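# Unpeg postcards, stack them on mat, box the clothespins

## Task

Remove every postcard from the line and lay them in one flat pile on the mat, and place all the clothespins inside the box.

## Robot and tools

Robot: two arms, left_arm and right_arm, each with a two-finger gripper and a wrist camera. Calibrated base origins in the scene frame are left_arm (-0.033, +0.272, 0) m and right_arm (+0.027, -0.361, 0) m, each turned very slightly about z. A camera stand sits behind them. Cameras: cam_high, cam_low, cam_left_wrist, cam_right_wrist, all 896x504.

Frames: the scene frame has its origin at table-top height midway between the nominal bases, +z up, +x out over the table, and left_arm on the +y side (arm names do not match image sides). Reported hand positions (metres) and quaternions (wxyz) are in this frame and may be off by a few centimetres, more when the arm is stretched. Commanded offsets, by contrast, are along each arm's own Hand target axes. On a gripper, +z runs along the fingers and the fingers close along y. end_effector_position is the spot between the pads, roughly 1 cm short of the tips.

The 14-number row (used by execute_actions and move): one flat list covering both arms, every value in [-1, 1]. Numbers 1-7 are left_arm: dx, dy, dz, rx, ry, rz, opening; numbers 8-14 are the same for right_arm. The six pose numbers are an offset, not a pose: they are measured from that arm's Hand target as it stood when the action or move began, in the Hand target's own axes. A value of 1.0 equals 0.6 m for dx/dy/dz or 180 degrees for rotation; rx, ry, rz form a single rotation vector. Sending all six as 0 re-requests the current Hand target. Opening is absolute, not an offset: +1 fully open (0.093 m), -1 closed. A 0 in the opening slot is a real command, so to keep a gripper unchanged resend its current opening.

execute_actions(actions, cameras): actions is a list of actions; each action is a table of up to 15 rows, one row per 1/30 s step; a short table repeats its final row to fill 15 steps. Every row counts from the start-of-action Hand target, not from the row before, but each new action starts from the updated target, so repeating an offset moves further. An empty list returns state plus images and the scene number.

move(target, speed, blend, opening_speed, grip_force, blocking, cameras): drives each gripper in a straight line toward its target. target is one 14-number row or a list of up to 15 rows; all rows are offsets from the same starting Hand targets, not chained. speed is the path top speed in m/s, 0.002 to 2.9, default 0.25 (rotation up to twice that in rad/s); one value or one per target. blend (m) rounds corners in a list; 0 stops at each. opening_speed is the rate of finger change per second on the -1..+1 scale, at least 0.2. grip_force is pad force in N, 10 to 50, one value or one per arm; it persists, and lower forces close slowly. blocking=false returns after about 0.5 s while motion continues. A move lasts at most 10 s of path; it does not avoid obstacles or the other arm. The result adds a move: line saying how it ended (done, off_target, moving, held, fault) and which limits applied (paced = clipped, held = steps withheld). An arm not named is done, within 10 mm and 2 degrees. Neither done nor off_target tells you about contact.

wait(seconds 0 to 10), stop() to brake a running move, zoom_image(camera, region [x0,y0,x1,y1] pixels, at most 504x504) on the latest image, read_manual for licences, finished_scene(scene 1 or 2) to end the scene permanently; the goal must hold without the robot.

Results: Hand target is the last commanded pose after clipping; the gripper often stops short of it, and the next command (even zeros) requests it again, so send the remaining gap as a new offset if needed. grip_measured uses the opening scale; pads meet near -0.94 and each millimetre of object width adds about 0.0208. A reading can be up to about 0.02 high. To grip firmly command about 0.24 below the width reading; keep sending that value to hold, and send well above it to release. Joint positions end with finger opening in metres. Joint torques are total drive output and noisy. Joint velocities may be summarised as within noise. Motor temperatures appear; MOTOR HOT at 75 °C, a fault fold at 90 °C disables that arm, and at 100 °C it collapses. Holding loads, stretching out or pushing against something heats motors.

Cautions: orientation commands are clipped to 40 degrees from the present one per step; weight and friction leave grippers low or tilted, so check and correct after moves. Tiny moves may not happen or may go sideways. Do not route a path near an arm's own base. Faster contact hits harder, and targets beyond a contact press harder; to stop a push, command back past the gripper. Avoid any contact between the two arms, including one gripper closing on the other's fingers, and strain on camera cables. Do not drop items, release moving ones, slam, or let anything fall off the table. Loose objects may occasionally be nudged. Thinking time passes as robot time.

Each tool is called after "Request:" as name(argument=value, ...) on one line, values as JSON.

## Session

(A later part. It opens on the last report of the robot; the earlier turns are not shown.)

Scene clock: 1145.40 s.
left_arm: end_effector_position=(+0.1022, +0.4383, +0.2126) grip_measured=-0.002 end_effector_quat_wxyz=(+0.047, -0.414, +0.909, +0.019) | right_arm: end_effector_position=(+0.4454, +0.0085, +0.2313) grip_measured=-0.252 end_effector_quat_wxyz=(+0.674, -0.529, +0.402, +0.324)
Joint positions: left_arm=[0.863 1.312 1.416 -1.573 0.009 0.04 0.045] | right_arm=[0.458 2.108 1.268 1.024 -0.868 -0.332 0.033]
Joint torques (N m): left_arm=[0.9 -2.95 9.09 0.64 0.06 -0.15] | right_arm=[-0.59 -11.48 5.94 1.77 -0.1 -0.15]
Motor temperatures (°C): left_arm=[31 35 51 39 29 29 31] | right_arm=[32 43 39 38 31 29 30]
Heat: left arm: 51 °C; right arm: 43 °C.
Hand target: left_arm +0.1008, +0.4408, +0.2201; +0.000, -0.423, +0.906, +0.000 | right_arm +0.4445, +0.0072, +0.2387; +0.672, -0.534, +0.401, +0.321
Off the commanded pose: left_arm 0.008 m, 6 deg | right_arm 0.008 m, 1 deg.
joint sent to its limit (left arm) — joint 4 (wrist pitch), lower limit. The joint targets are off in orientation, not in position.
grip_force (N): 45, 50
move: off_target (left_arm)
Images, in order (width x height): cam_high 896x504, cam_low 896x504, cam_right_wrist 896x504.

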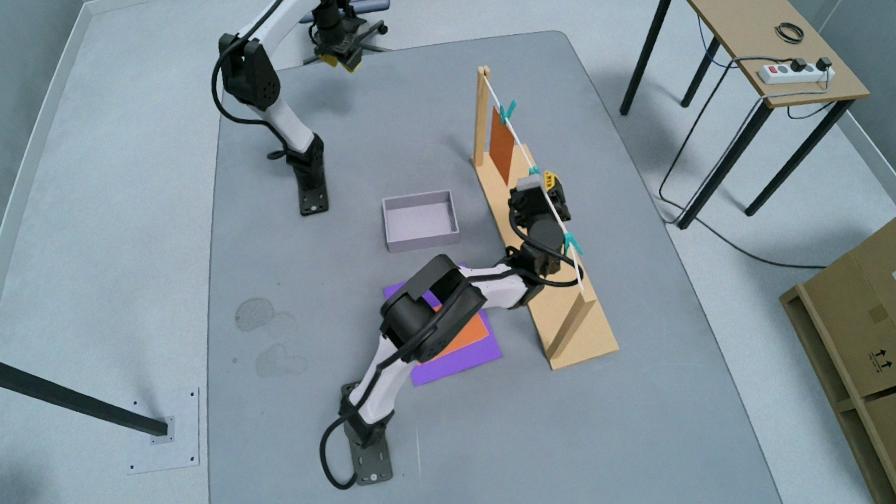

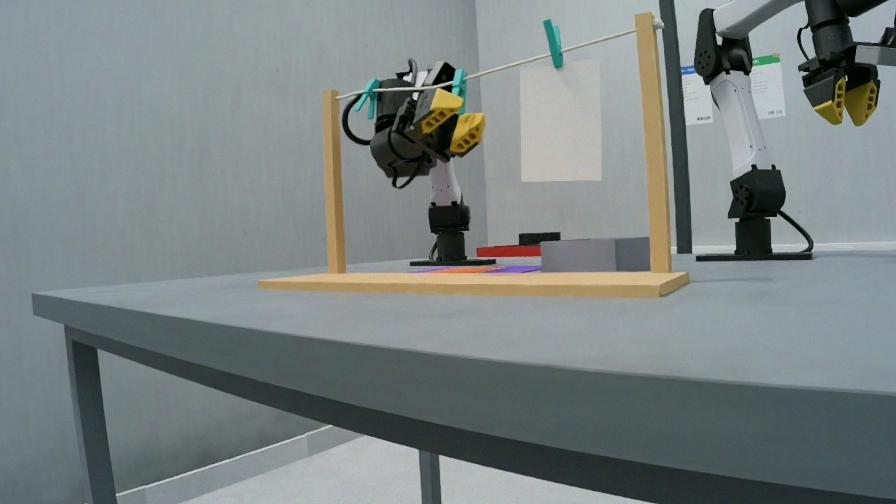

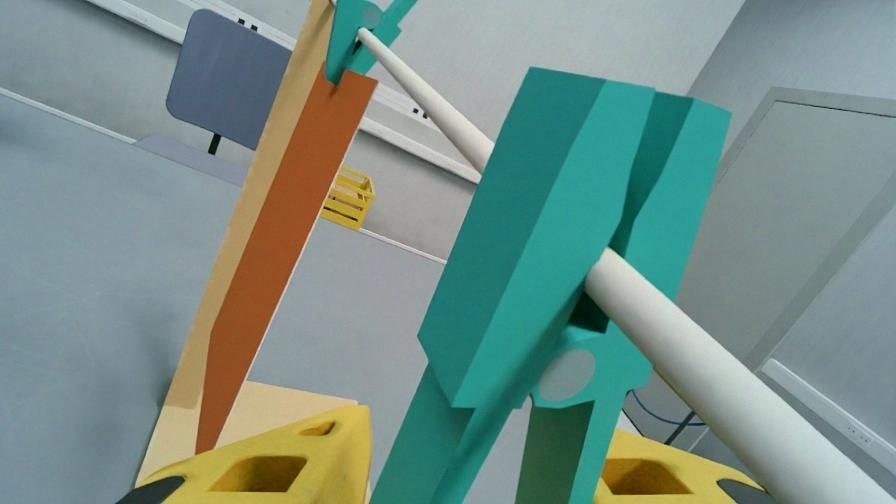

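Request:
move(target=[[0,0,0,0,0,0,0.0,0,0,0,-0.05,0,0,-0.25],[0,0,0,0,0,0,0.0,0,0,0,-0.05,0,0,-0.62]], speed=0.1, opening_speed=0.5, cameras=["cam_high","cam_low","cam_right_wrist"])

Scene clock: 1167.63 s.
left_arm: end_effector_position=(+0.1022, +0.4383, +0.2126) grip_measured=-0.002 end_effector_quat_wxyz=(+0.047, -0.414, +0.909, +0.019) | right_arm: end_effector_position=(+0.4395, +0.0094, +0.2260) grip_measured=-0.619 end_effector_quat_wxyz=(+0.618, -0.580, +0.389, +0.361)
Joint positions: left_arm=[0.863 1.312 1.416 -1.573 0.009 0.04 0.045] | right_arm=[0.433 2.108 1.364 0.79 -1.042 -0.411 0.016]
Joint torques (N m): left_arm=[0.76 -3.18 9.24 0.6 0.01 -0.16] | right_arm=[-1.22 -10.1 8.27 2.1 -0.21 -0.16]
Heat: left arm: 51 °C; right arm: 46 °C.
Hand target: left_arm +0.1008, +0.4408, +0.2201; +0.000, -0.423, +0.906, +0.000 | right_arm +0.4445, +0.0073, +0.2388; +0.628, -0.585, +0.374, +0.351
Off the commanded pose: left_arm 0.008 m, 6 deg | right_arm 0.014 m, 2 deg.
joint sent to its limit (left arm) — joint 4 (wrist pitch), lower limit. The joint targets are off in orientation, not in position.
grip_force (N): 45, 50
move: off_target (left_arm, right_arm); target 2's new opening was sent with right_arm's hand 0.014 m and 2 deg from that target
Images, in order (width x height): cam_high 896x504, cam_low 896x504, cam_right_wrist 896x504.

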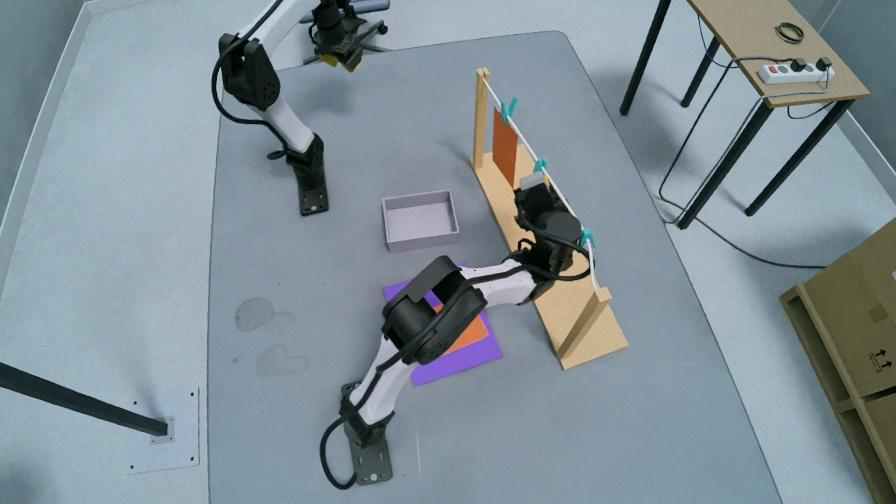

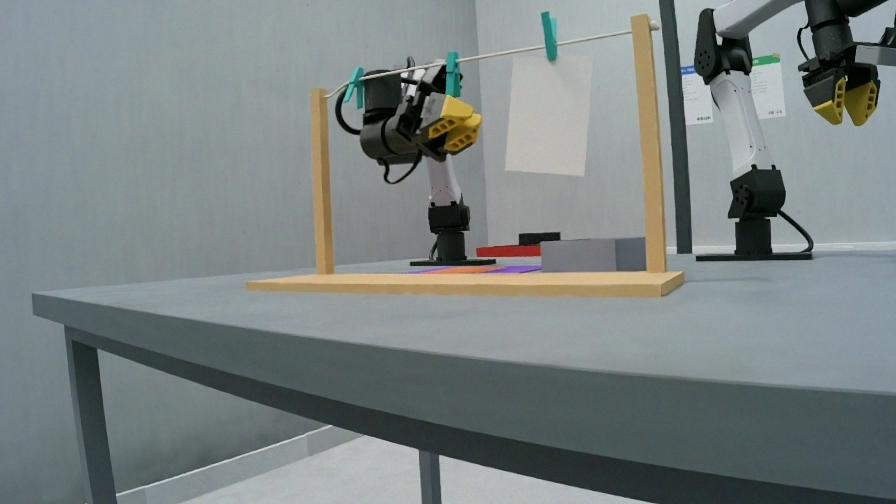

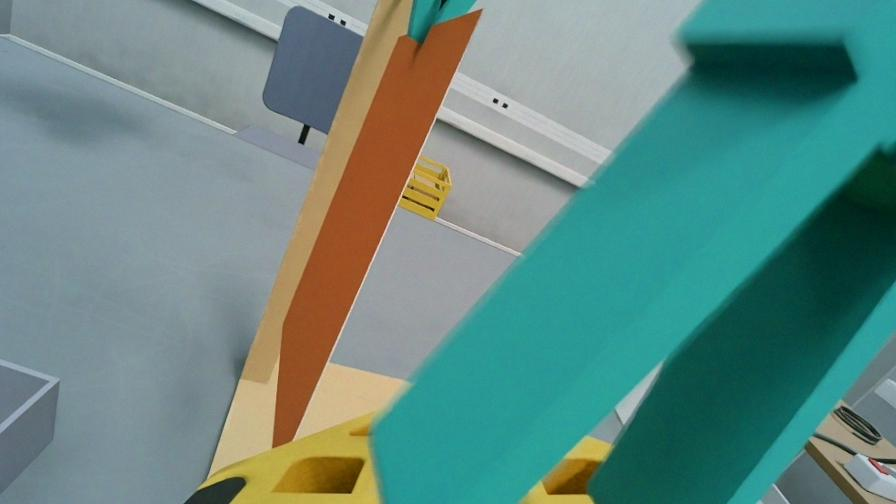

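Request:
move(target=[0,0,0,0,0,0,0.0,0.13,0.07,-0.005,0,0,0,-0.3], speed=0.15, cameras=["cam_high","cam_low","cam_right_wrist"])

Scene clock: 1198.57 s.
left_arm: end_effector_position=(+0.1022, +0.4383, +0.2126) grip_measured=-0.002 end_effector_quat_wxyz=(+0.047, -0.414, +0.909, +0.019) | right_arm: end_effector_position=(+0.4448, +0.0098, +0.1504) grip_measured=-0.302 end_effector_quat_wxyz=(+0.623, -0.583, +0.383, +0.354)
Joint positions: left_arm=[0.863 1.312 1.416 -1.573 0.009 0.04 0.045] | right_arm=[0.429 2.291 1.311 1.034 -1.042 -0.426 0.031]
Joint torques (N m): left_arm=[0.81 -3.14 8.96 0.53 0.03 -0.21] | right_arm=[-0.8 -9.92 4.57 2.55 -0.19 -0.02]
Heat: left arm: 51 °C; right arm: 47 °C.
Hand target: left_arm +0.1008, +0.4408, +0.2201; +0.000, -0.423, +0.906, +0.000 | right_arm +0.4442, +0.0075, +0.1503; +0.628, -0.585, +0.374, +0.351
Off the commanded pose: left_arm 0.008 m, 6 deg | right_arm 0.002 m, 1 deg.
joint sent to its limit (left arm) — joint 4 (wrist pitch), lower limit. The joint targets are off in orientation, not in position.
grip_force (N): 45, 50
move: off_target (left_arm)
Images, in order (width x height): cam_high 896x504, cam_low 896x504, cam_right_wrist 896x504.

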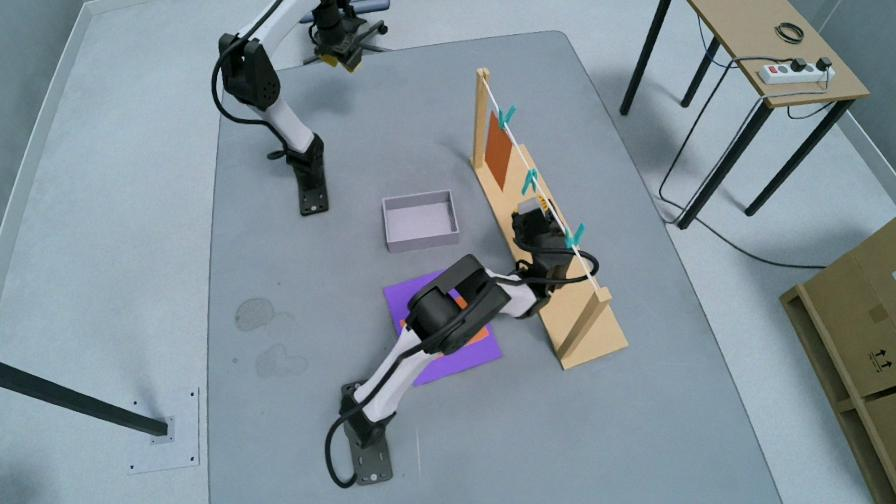

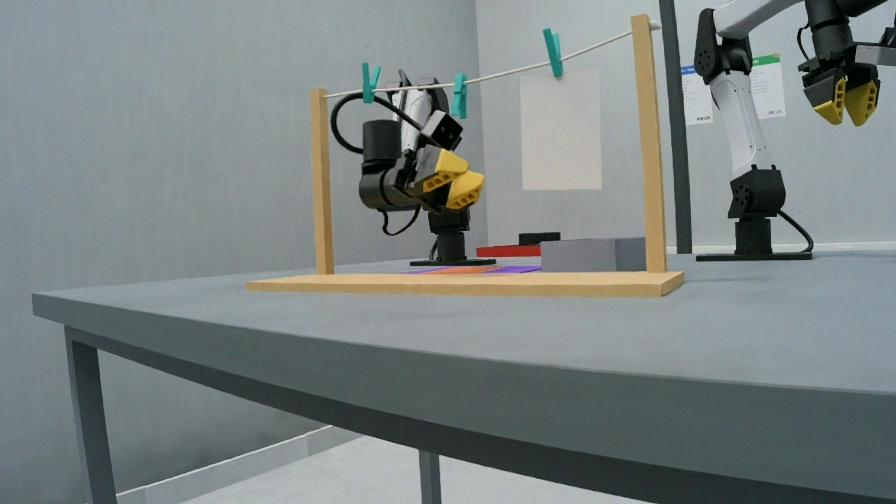

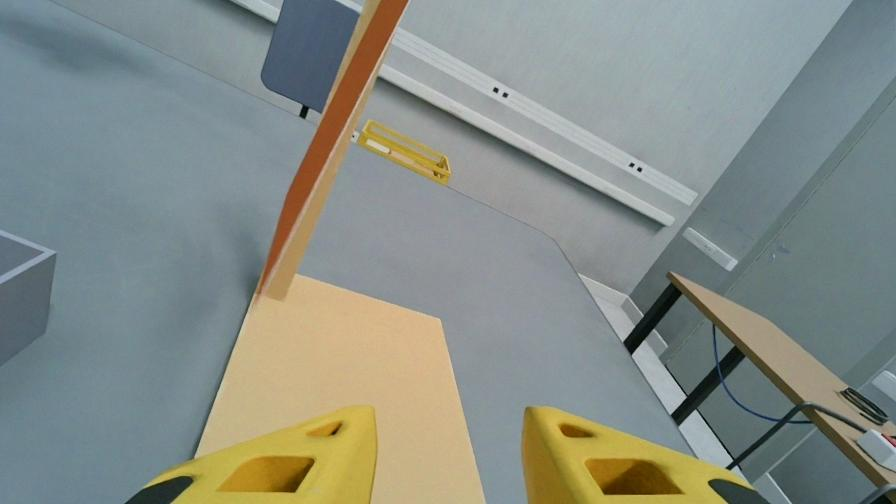

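Request:
move(target=[0,0,0,0,0,0,0.0,-0.04,0.001,-0.062,0.0886,-0.0965,-0.0171,0.5], speed=0.2, cameras=["cam_low","cam_right_wrist"])

Scene clock: 1232.50 s.
left_arm: end_effector_position=(+0.1022, +0.4383, +0.2126) grip_measured=-0.002 end_effector_quat_wxyz=(+0.047, -0.414, +0.909, +0.019) | right_arm: end_effector_position=(+0.4332, -0.0222, +0.1332) grip_measured=+0.499 end_effector_quat_wxyz=(+0.653, -0.513, +0.419, +0.367)
Joint positions: left_arm=[0.863 1.312 1.416 -1.573 0.009 0.04 0.045] | right_arm=[0.399 2.327 1.114 1.426 -0.954 -0.198 0.069]
Joint torques (N m): left_arm=[0.5 -3.18 9.03 0.63 0.03 -0.19] | right_arm=[-0.88 -12.31 3.25 3.79 0.22 -0.16]
Motor temperatures (°C): left_arm=[31 34 51 37 29 29 31] | right_arm=[31 52 39 43 31 29 30]
Heat: left arm: 51 °C; right arm: 52 °C.
Hand target: left_arm +0.1008, +0.4408, +0.2201; +0.000, -0.423, +0.906, +0.000 | right_arm +0.4301, -0.0297, +0.1699; +0.761, -0.443, +0.305, +0.363
Off the commanded pose: left_arm 0.008 m, 6 deg | right_arm 0.037 m, 20 deg.
joint sent to its limit (left arm) — joint 4 (wrist pitch), lower limit. The joint targets are off in orientation, not in position.
joint sent to its limit (right arm) — joint 4 (wrist pitch), upper limit. The joint targets are off in orientation, not in position.
grip_force (N): 45, 50
move: off_target (left_arm, right_arm)
Images, in order (width x height): cam_low 896x504, cam_right_wrist 896x504.

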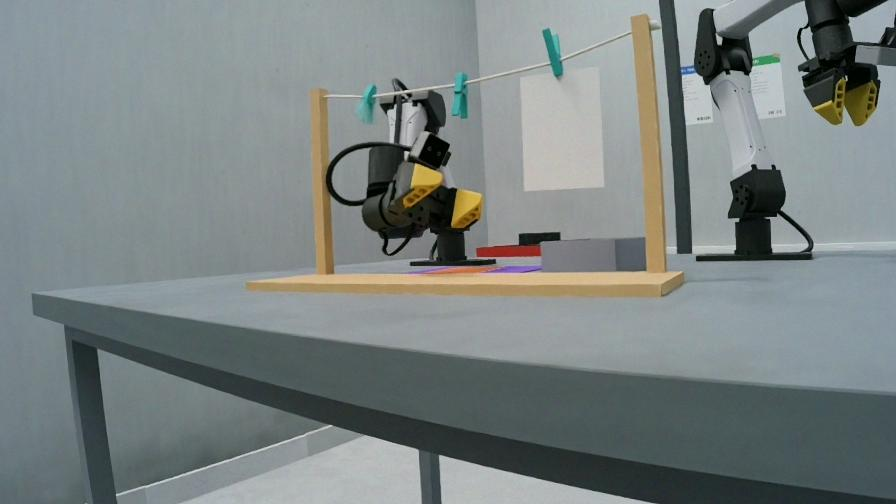

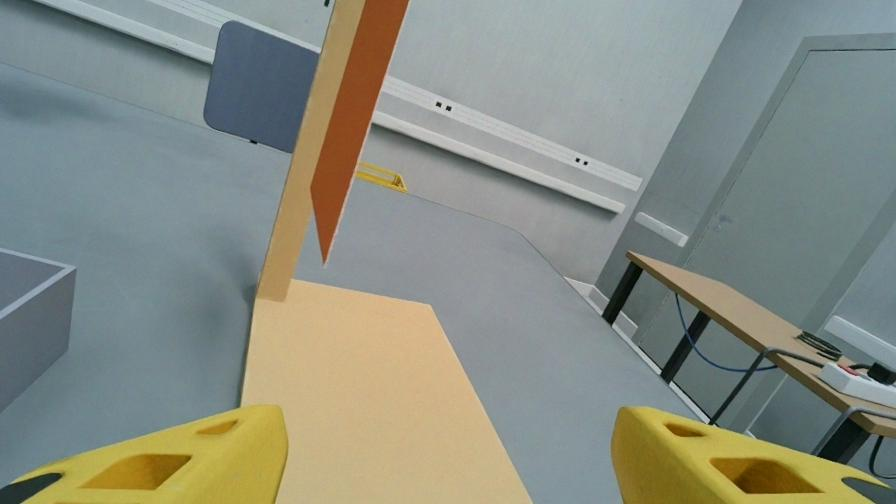

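Request:
move(target=[0,0,0,0,0,0,0.0,-0.0785,-0.0453,0.0423,0,0,0,0.5], speed=0.15, cameras=["cam_high","cam_low","cam_right_wrist"])

Scene clock: 1247.53 s.
left_arm: end_effector_position=(+0.1022, +0.4383, +0.2126) grip_measured=-0.002 end_effector_quat_wxyz=(+0.047, -0.414, +0.909, +0.019) | right_arm: end_effector_position=(+0.4361, -0.0259, +0.1856) grip_measured=+0.499 end_effector_quat_wxyz=(+0.677, -0.485, +0.412, +0.370)
Joint positions: left_arm=[0.863 1.312 1.416 -1.573 0.009 0.04 0.045] | right_arm=[0.399 2.224 1.114 1.426 -0.909 -0.113 0.069]
Joint torques (N m): left_arm=[0.84 -3.63 8.95 0.65 0.08 -0.19] | right_arm=[-0.02 -11.86 5.64 3.72 0.3 0]
Heat: left arm: 52 °C; right arm: 51 °C.
Hand target: left_arm +0.1008, +0.4408, +0.2201; +0.000, -0.423, +0.906, +0.000 | right_arm +0.4302, -0.0296, +0.2298; +0.761, -0.443, +0.305, +0.364
Off the commanded pose: left_arm 0.008 m, 6 deg | right_arm 0.045 m, 16 deg.
joint sent to its limit (left arm) — joint 4 (wrist pitch), lower limit. The joint targets are off in orientation, not in position.
joint sent to its limit (right arm) — joint 4 (wrist pitch), upper limit. The joint targets are off in orientation, not in position.
grip_force (N): 45, 50
move: off_target (left_arm, right_arm)
Images, in order (width x height): cam_high 896x504, cam_low 896x504, cam_right_wrist 896x504.

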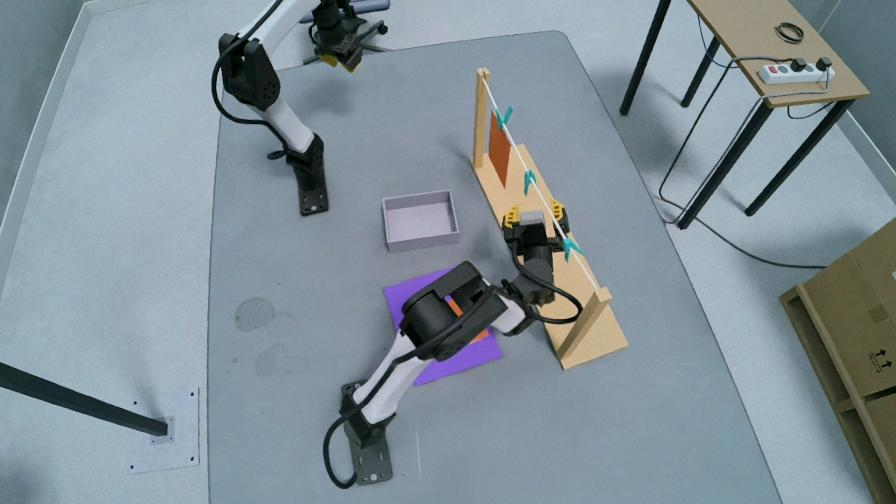

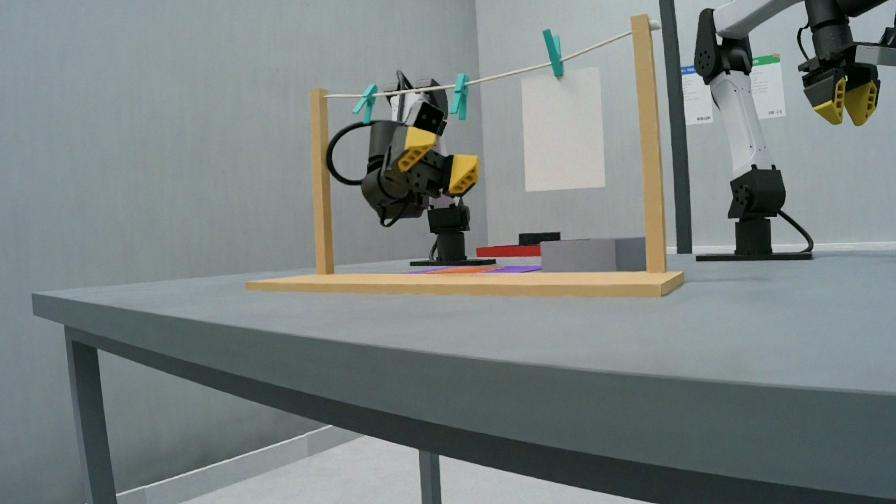

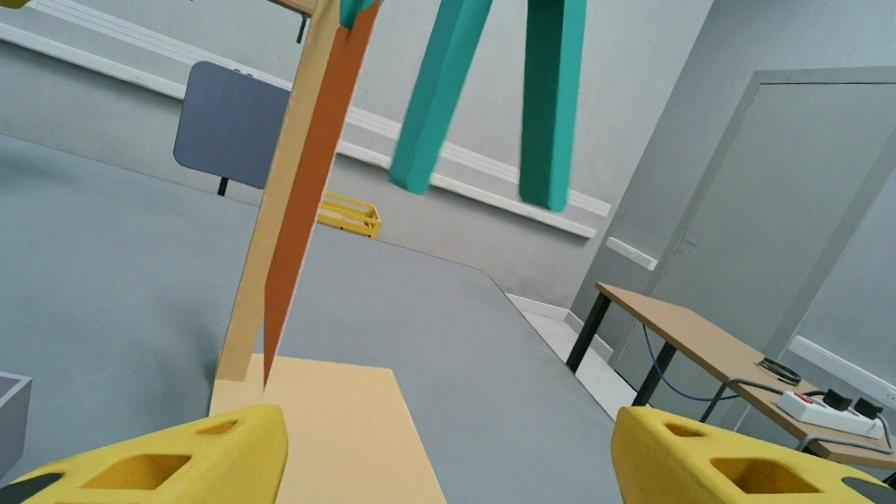

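Request:
move(target=[0,0,0,0,0,0,0.0,-0.045,-0.0123,0.033,0,0.035,0,0.5], speed=0.12, cameras=["cam_low","cam_right_wrist"])

Scene clock: 1283.53 s.
left_arm: end_effector_position=(+0.1022, +0.4383, +0.2126) grip_measured=-0.002 end_effector_quat_wxyz=(+0.047, -0.414, +0.909, +0.019) | right_arm: end_effector_position=(+0.4293, -0.0198, +0.2314) grip_measured=+0.499 end_effector_quat_wxyz=(+0.710, -0.468, +0.389, +0.356)
Joint positions: left_arm=[0.863 1.312 1.416 -1.573 0.009 0.04 0.045] | right_arm=[0.43 2.136 1.114 1.422 -0.837 -0.108 0.069]
Joint torques (N m): left_arm=[0.62 -3.18 9.02 0.64 0 -0.24] | right_arm=[0.13 -11.28 5.79 2.89 0.33 -0.02]
Motor temperatures (°C): left_arm=[31 34 52 36 29 29 30] | right_arm=[31 58 37 49 31 29 30]
Heat: left arm: 52 °C; right arm: 58 °C.
Hand target: left_arm +0.1008, +0.4408, +0.2201; +0.000, -0.423, +0.906, +0.000 | right_arm +0.4243, -0.0222, +0.2627; +0.743, -0.462, +0.346, +0.339
Off the commanded pose: left_arm 0.008 m, 6 deg | right_arm 0.032 m, 7 deg.
joint sent to its limit (left arm) — joint 4 (wrist pitch), lower limit. The joint targets are off in orientation, not in position.
grip_force (N): 45, 50
move: off_target (left_arm, right_arm)
Images, in order (width x height): cam_low 896x504, cam_right_wrist 896x504.

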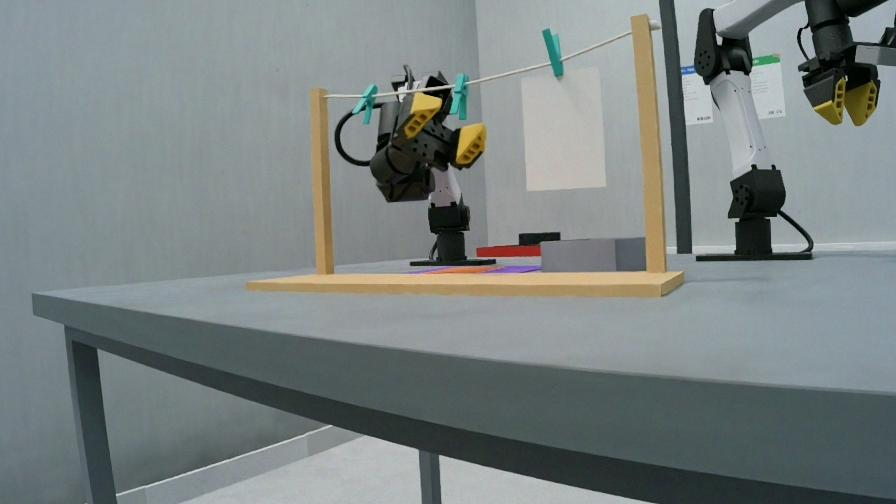

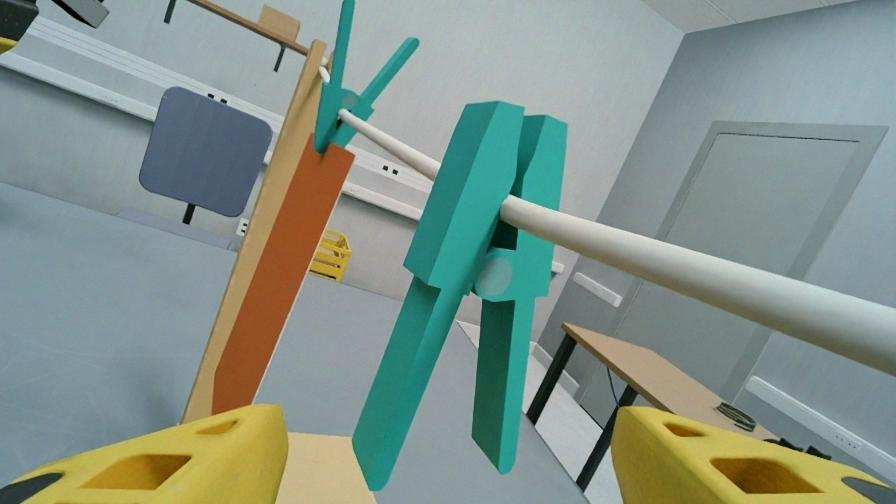

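Request:
move(target=[[0,0,0,0,0,0,0.0,-0.043,0,0,0,0,0,0.5],[0,0,0,0,0,0,0.0,-0.043,0,0,0,0,0,-0.1]], speed=0.1, opening_speed=0.8, cameras=["cam_high","cam_low","cam_right_wrist"])

Scene clock: 1321.50 s.
left_arm: end_effector_position=(+0.1022, +0.4383, +0.2126) grip_measured=-0.002 end_effector_quat_wxyz=(+0.047, -0.414, +0.909, +0.019) | right_arm: end_effector_position=(+0.4195, -0.0248, +0.2674) grip_measured=-0.097 end_effector_quat_wxyz=(+0.726, -0.463, +0.371, +0.348)
Joint positions: left_arm=[0.863 1.312 1.416 -1.573 0.009 0.04 0.045] | right_arm=[0.434 2.041 1.096 1.396 -0.821 -0.108 0.041]
Joint torques (N m): left_arm=[0.87 -3.3 8.98 0.53 0.04 -0.24] | right_arm=[0.29 -10.81 4.14 2.49 0.21 -0.06]
Motor temperatures (°C): left_arm=[31 34 52 35 29 29 30] | right_arm=[31 53 37 47 31 29 30]
Heat: left arm: 52 °C; right arm: 53 °C.
Hand target: left_arm +0.1008, +0.4408, +0.2201; +0.000, -0.423, +0.906, +0.000 | right_arm +0.4105, -0.0268, +0.2840; +0.743, -0.462, +0.346, +0.339
Off the commanded pose: left_arm 0.008 m, 6 deg | right_arm 0.019 m, 4 deg.
joint sent to its limit (left arm) — joint 4 (wrist pitch), lower limit. The joint targets are off in orientation, not in position.
grip_force (N): 45, 50
move: off_target (left_arm, right_arm); target 2's new opening was sent with right_arm's hand 0.019 m and 4 deg from that target
Images, in order (width x height): cam_high 896x504, cam_low 896x504, cam_right_wrist 896x504.

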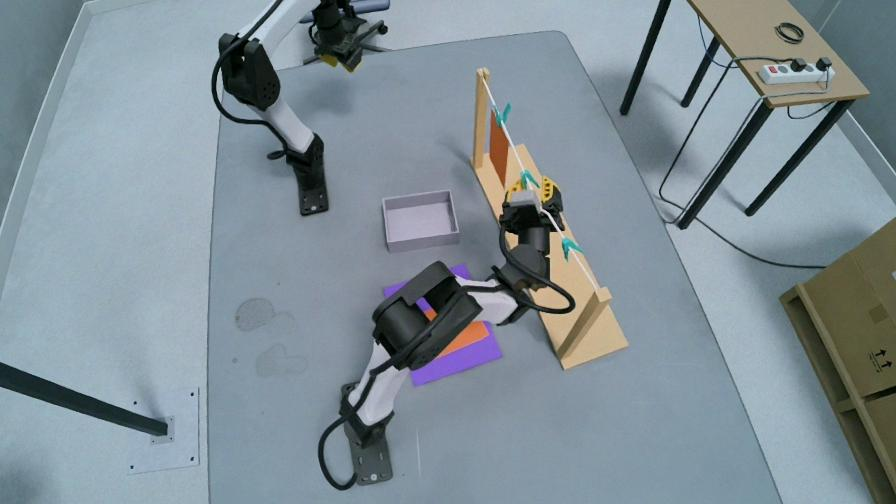

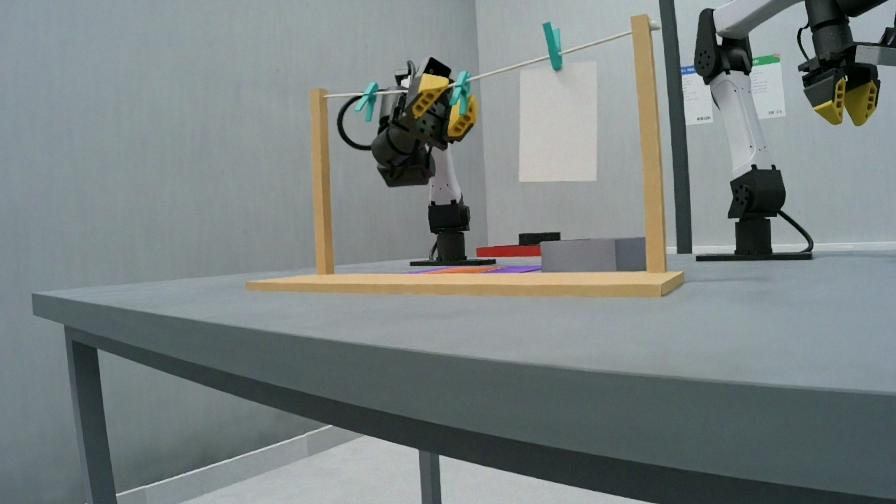

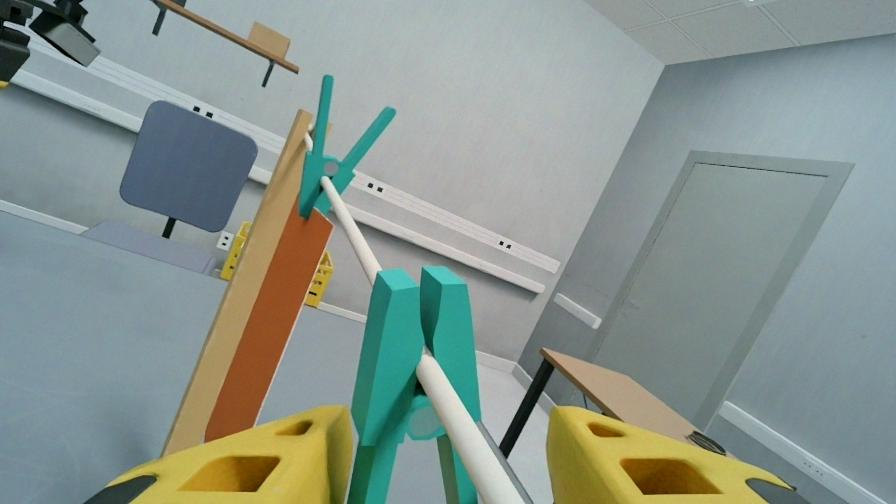

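Request:
move(target=[[0,0,0,0,0,0,0.0,0.022,0.008,0,0,0,0,0.15],[0,0,0,0,0,0,0.0,0.022,0.008,0,0,0,0,-0.3]], speed=0.1, opening_speed=0.8, cameras=["cam_low","cam_right_wrist"])

Scene clock: 1331.10 s.
left_arm: end_effector_position=(+0.1022, +0.4383, +0.2126) grip_measured=-0.002 end_effector_quat_wxyz=(+0.047, -0.414, +0.909, +0.019) | right_arm: end_effector_position=(+0.4184, -0.0227, +0.2655) grip_measured=-0.299 end_effector_quat_wxyz=(+0.725, -0.463, +0.371, +0.350)
Joint positions: left_arm=[0.863 1.312 1.416 -1.573 0.009 0.04 0.045] | right_arm=[0.439 2.046 1.096 1.397 -0.821 -0.108 0.031]
Joint torques (N m): left_arm=[0.43 -3.4 8.94 0.61 0.11 -0.22] | right_arm=[0.32 -7.88 4.49 2.86 0.26 -0.13]
Heat: left arm: 52 °C; right arm: 52 °C.
Hand target: left_arm +0.1008, +0.4408, +0.2201; +0.000, -0.423, +0.906, +0.000 | right_arm +0.4137, -0.0228, +0.2710; +0.743, -0.462, +0.346, +0.338
Off the commanded pose: left_arm 0.008 m, 6 deg | right_arm 0.007 m, 4 deg.
joint sent to its limit (left arm) — joint 4 (wrist pitch), lower limit. The joint targets are off in orientation, not in position.
grip_force (N): 45, 50
move: off_target (left_arm, right_arm); target 2's new opening was sent with right_arm's hand 0.007 m and 4 deg from that target
Images, in order (width x height): cam_low 896x504, cam_right_wrist 896x504.

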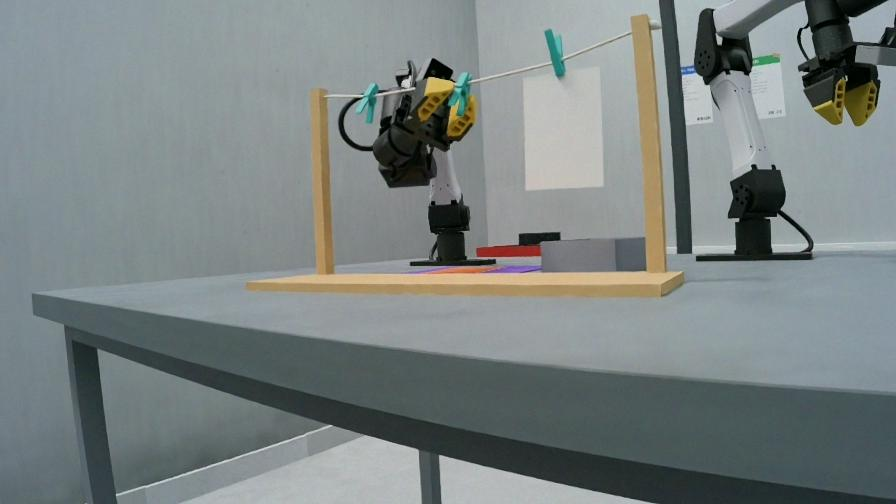

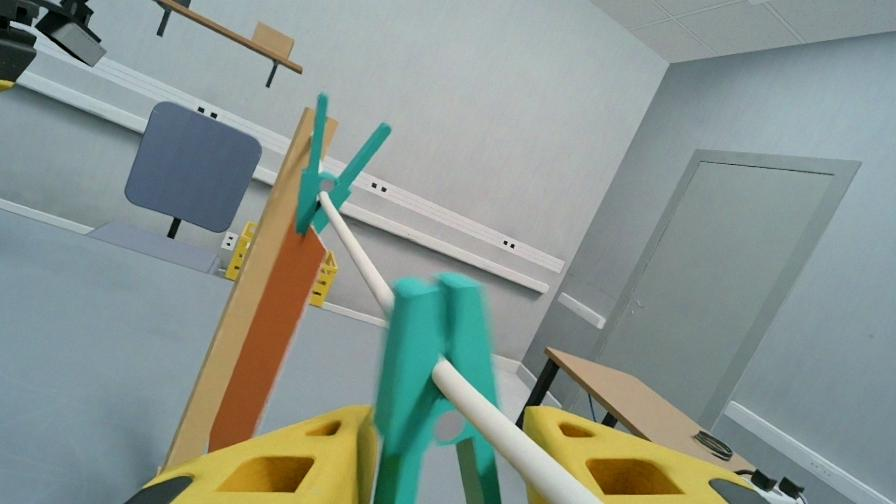

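Request:
move(target=[[0,0,0,0,0,0,0.0,0.035,0.004,0,0,0,0,0.1],[0,0,0,0,0,0,0.0,0.035,0.004,0,0,0,0,-0.3]], speed=0.1, opening_speed=0.8, cameras=["cam_right_wrist"])

Scene clock: 1339.73 s.
left_arm: end_effector_position=(+0.1022, +0.4383, +0.2126) grip_measured=-0.002 end_effector_quat_wxyz=(+0.047, -0.414, +0.909, +0.019) | right_arm: end_effector_position=(+0.4265, -0.0185, +0.2307) grip_measured=-0.299 end_effector_quat_wxyz=(+0.708, -0.464, +0.395, +0.357)
Joint positions: left_arm=[0.863 1.312 1.416 -1.573 0.009 0.04 0.045] | right_arm=[0.439 2.123 1.096 1.414 -0.821 -0.109 0.031]
Joint torques (N m): left_arm=[0.49 -3.04 8.92 0.58 0.09 -0.22] | right_arm=[0.29 -8.4 6.52 3.26 0.23 -0.14]
Heat: left arm: 52 °C; right arm: 51 °C.
Hand target: left_arm +0.1008, +0.4408, +0.2201; +0.000, -0.423, +0.906, +0.000 | right_arm +0.4229, -0.0181, +0.2524; +0.743, -0.462, +0.346, +0.339
Off the commanded pose: left_arm 0.008 m, 6 deg | right_arm 0.022 m, 7 deg.
joint sent to its limit (left arm) — joint 4 (wrist pitch), lower limit. The joint targets are off in orientation, not in position.
grip_force (N): 45, 50
move: off_target (left_arm, right_arm); target 2's new opening was sent with right_arm's hand 0.022 m and 7 deg from that target
Images, in order (width x height): cam_right_wrist 896x504.

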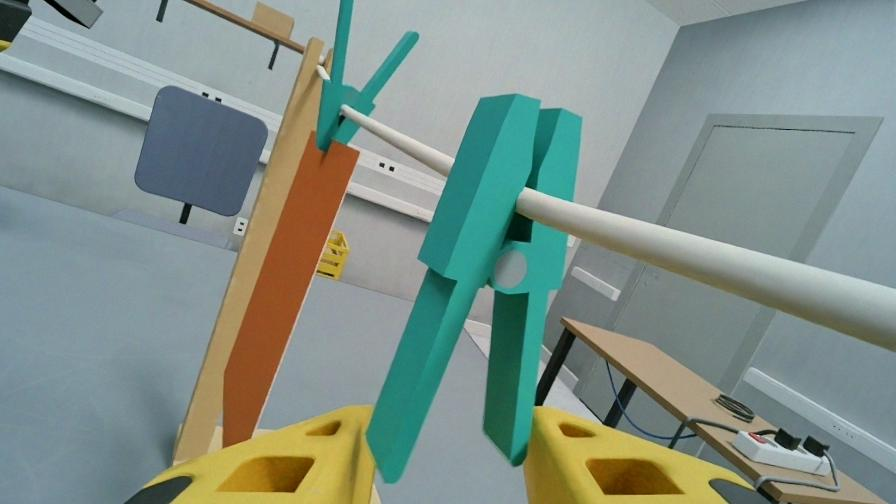

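Request:
move(target=[[0,0,0,0,0,0,0.0,-0.037,0,0,0,0,0,0.3],[0,0,0,0,0,0,0.0,-0.037,0,0,0,0,0,-0.2]], speed=0.06, opening_speed=0.8, cameras=["cam_right_wrist"])

Scene clock: 1353.27 s.
left_arm: end_effector_position=(+0.1022, +0.4383, +0.2126) grip_measured=-0.002 end_effector_quat_wxyz=(+0.047, -0.414, +0.909, +0.019) | right_arm: end_effector_position=(+0.4202, -0.0189, +0.2509) grip_measured=-0.199 end_effector_quat_wxyz=(+0.719, -0.465, +0.378, +0.353)
Joint positions: left_arm=[0.863 1.312 1.416 -1.573 0.009 0.04 0.045] | right_arm=[0.444 2.081 1.096 1.412 -0.821 -0.11 0.036]
Joint torques (N m): left_arm=[0.68 -3.07 9.17 0.53 0.1 -0.2] | right_arm=[0.29 -11.04 3.77 2.77 0.3 -0.13]
Heat: left arm: 52 °C; right arm: 52 °C.
Hand target: left_arm +0.1008, +0.4408, +0.2201; +0.000, -0.423, +0.906, +0.000 | right_arm +0.4111, -0.0222, +0.2709; +0.743, -0.462, +0.346, +0.339
Off the commanded pose: left_arm 0.008 m, 6 deg | right_arm 0.022 m, 5 deg.
joint sent to its limit (left arm) — joint 4 (wrist pitch), lower limit. The joint targets are off in orientation, not in position.
grip_force (N): 45, 50
move: off_target (left_arm, right_arm); target 2's new opening was sent with right_arm's hand 0.022 m and 5 deg from that target
Images, in order (width x height): cam_right_wrist 896x504.

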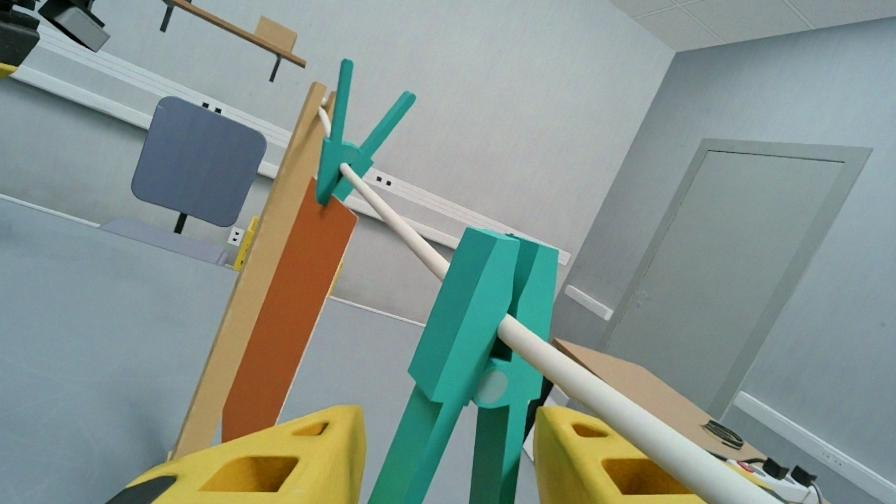

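Request:
move(target=[0,0,0,0,0,0,0.0,0,0,0,0,0,0,-0.55], opening_speed=0.5, cameras=["cam_right_wrist"])

Scene clock: 1358.77 s.
left_arm: end_effector_position=(+0.1022, +0.4383, +0.2126) grip_measured=-0.002 end_effector_quat_wxyz=(+0.047, -0.414, +0.909, +0.019) | right_arm: end_effector_position=(+0.4202, -0.0189, +0.2509) grip_measured=-0.544 end_effector_quat_wxyz=(+0.719, -0.465, +0.378, +0.353)
Joint positions: left_arm=[0.863 1.312 1.416 -1.573 0.009 0.04 0.045] | right_arm=[0.444 2.081 1.096 1.412 -0.821 -0.11 0.019]
Joint torques (N m): left_arm=[0.84 -3.38 8.9 0.59 0.1 -0.23] | right_arm=[0.29 -11.04 3.78 2.77 0.3 -0.12]
Heat: left arm: 52 °C; right arm: 52 °C.
Hand target: left_arm +0.1008, +0.4408, +0.2201; +0.000, -0.423, +0.906, +0.000 | right_arm +0.4111, -0.0222, +0.2709; +0.743, -0.462, +0.346, +0.339
Off the commanded pose: left_arm 0.008 m, 6 deg | right_arm 0.022 m, 5 deg.
joint sent to its limit (left arm) — joint 4 (wrist pitch), lower limit. The joint targets are off in orientation, not in position.
grip_force (N): 45, 50
move: off_target (left_arm, right_arm)
Images, in order (width x height): cam_right_wrist 896x504.

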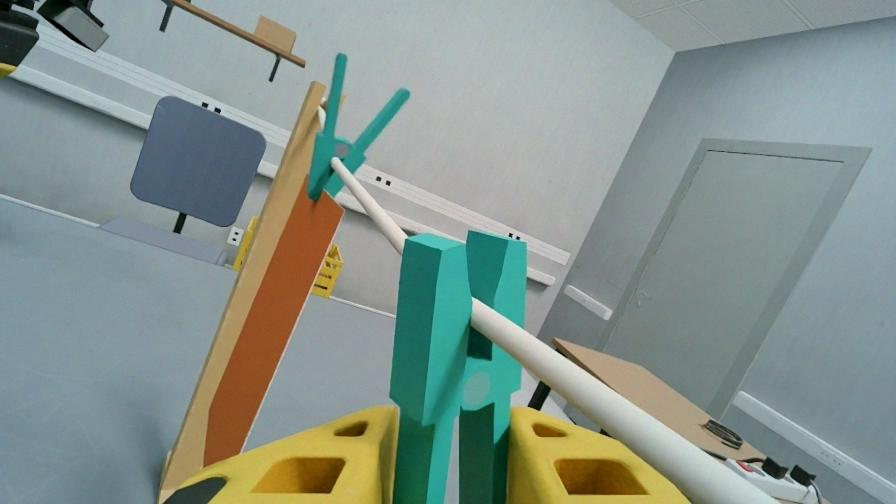

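Well aligned. Squeeze further and view.

Request:
move(target=[0,0,0,0,0,0,0.0,0,0,0,0,0,0,-0.68], opening_speed=0.5, cameras=["cam_right_wrist"])

Scene clock: 1367.03 s.
left_arm: end_effector_position=(+0.1022, +0.4383, +0.2126) grip_measured=-0.002 end_effector_quat_wxyz=(+0.047, -0.414, +0.909, +0.019) | right_arm: end_effector_position=(+0.4202, -0.0189, +0.2509) grip_measured=-0.679 end_effector_quat_wxyz=(+0.719, -0.465, +0.378, +0.353)
Joint positions: left_arm=[0.863 1.312 1.416 -1.573 0.009 0.04 0.045] | right_arm=[0.444 2.081 1.096 1.412 -0.821 -0.11 0.013]
Joint velocities: left_arm=[within noise] | right_arm=[0.002 -0.017 0.012 -0.051 -0.007 0.007 0.013]
Joint torques (N m): left_arm=[0.53 -3.38 8.91 0.61 0.02 -0.19] | right_arm=[0.28 -11.06 3.77 2.77 0.29 -0.13]
Heat: left arm: 53 °C; right arm: 52 °C.
Hand target: left_arm +0.1008, +0.4408, +0.2201; +0.000, -0.423, +0.906, +0.000 | right_arm +0.4111, -0.0222, +0.2709; +0.743, -0.462, +0.346, +0.339
Off the commanded pose: left_arm 0.008 m, 6 deg | right_arm 0.022 m, 5 deg.
joint sent to its limit (left arm) — joint 4 (wrist pitch), lower limit. The joint targets are off in orientation, not in position.
grip_force (N): 45, 50
move: off_target (left_arm, right_arm)
Images, in order (width x height): cam_right_wrist 896x504.

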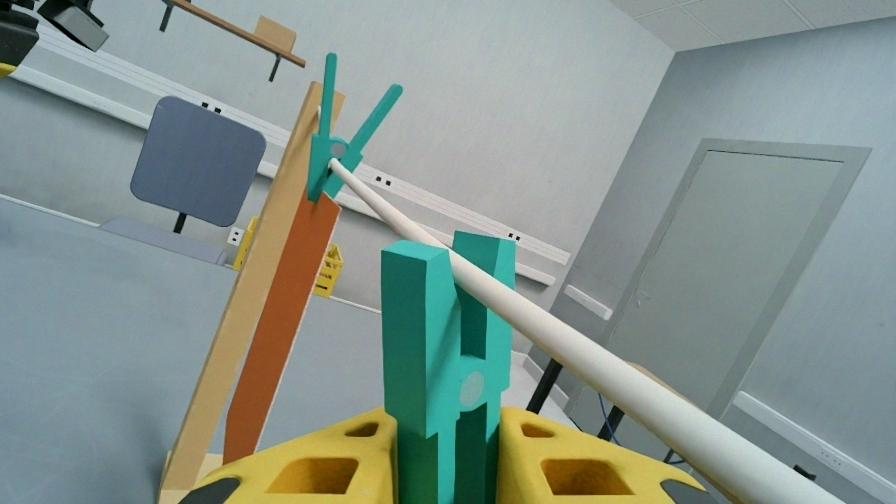

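Request:
move(target=[0,0,0,0,0,0,0.0,0.13,0,0,0,0,0,-0.68], speed=0.08, cameras=["cam_high","cam_right_wrist"])

Scene clock: 1372.53 s.
left_arm: end_effector_position=(+0.1022, +0.4383, +0.2126) grip_measured=-0.002 end_effector_quat_wxyz=(+0.047, -0.414, +0.909, +0.019) | right_arm: end_effector_position=(+0.4550, -0.0027, +0.1778) grip_measured=-0.676 end_effector_quat_wxyz=(+0.693, -0.466, +0.415, +0.361)
Joint positions: left_arm=[0.863 1.312 1.416 -1.573 0.009 0.04 0.045] | right_arm=[0.441 2.32 1.226 1.423 -0.821 -0.118 0.013]
Joint torques (N m): left_arm=[0.77 -3.34 8.91 0.65 0.08 -0.2] | right_arm=[-0.92 -9.4 6.46 3.81 0.05 -0.16]
Heat: left arm: 53 °C; right arm: 52 °C.
Hand target: left_arm +0.1008, +0.4408, +0.2201; +0.000, -0.423, +0.906, +0.000 | right_arm +0.4525, -0.0080, +0.2063; +0.743, -0.462, +0.346, +0.339
Off the commanded pose: left_arm 0.008 m, 6 deg | right_arm 0.029 m, 10 deg.
joint sent to its limit (left arm) — joint 4 (wrist pitch), lower limit. The joint targets are off in orientation, not in position.
joint sent to its limit (right arm) — joint 4 (wrist pitch), upper limit. The joint targets still meet the commanded pose.
grip_force (N): 45, 50
move: off_target (left_arm, right_arm)
Images, in order (width x height): cam_high 896x504, cam_right_wrist 896x504.

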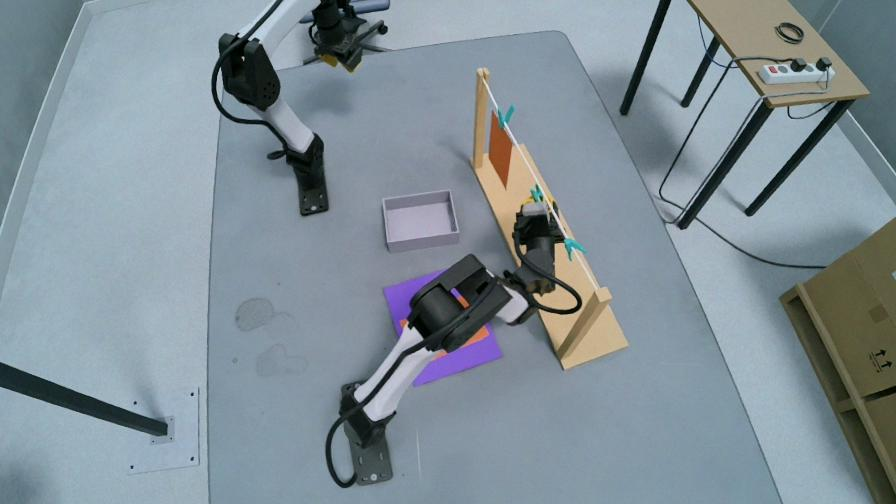

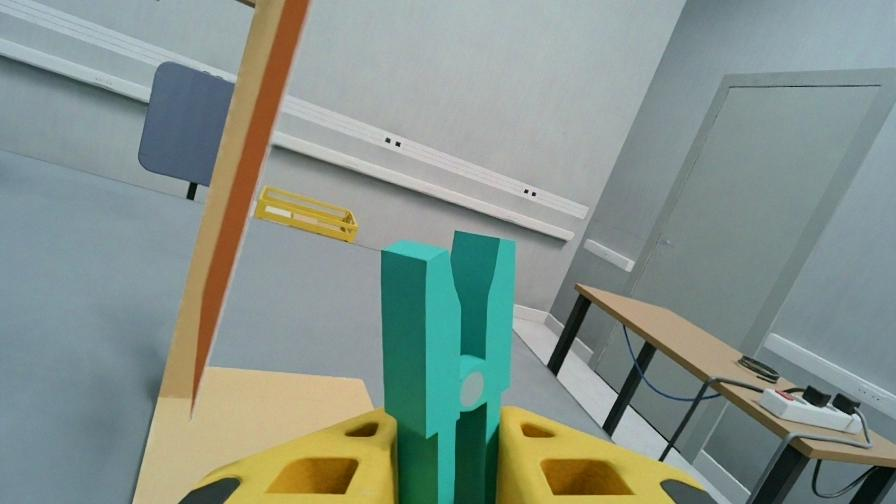

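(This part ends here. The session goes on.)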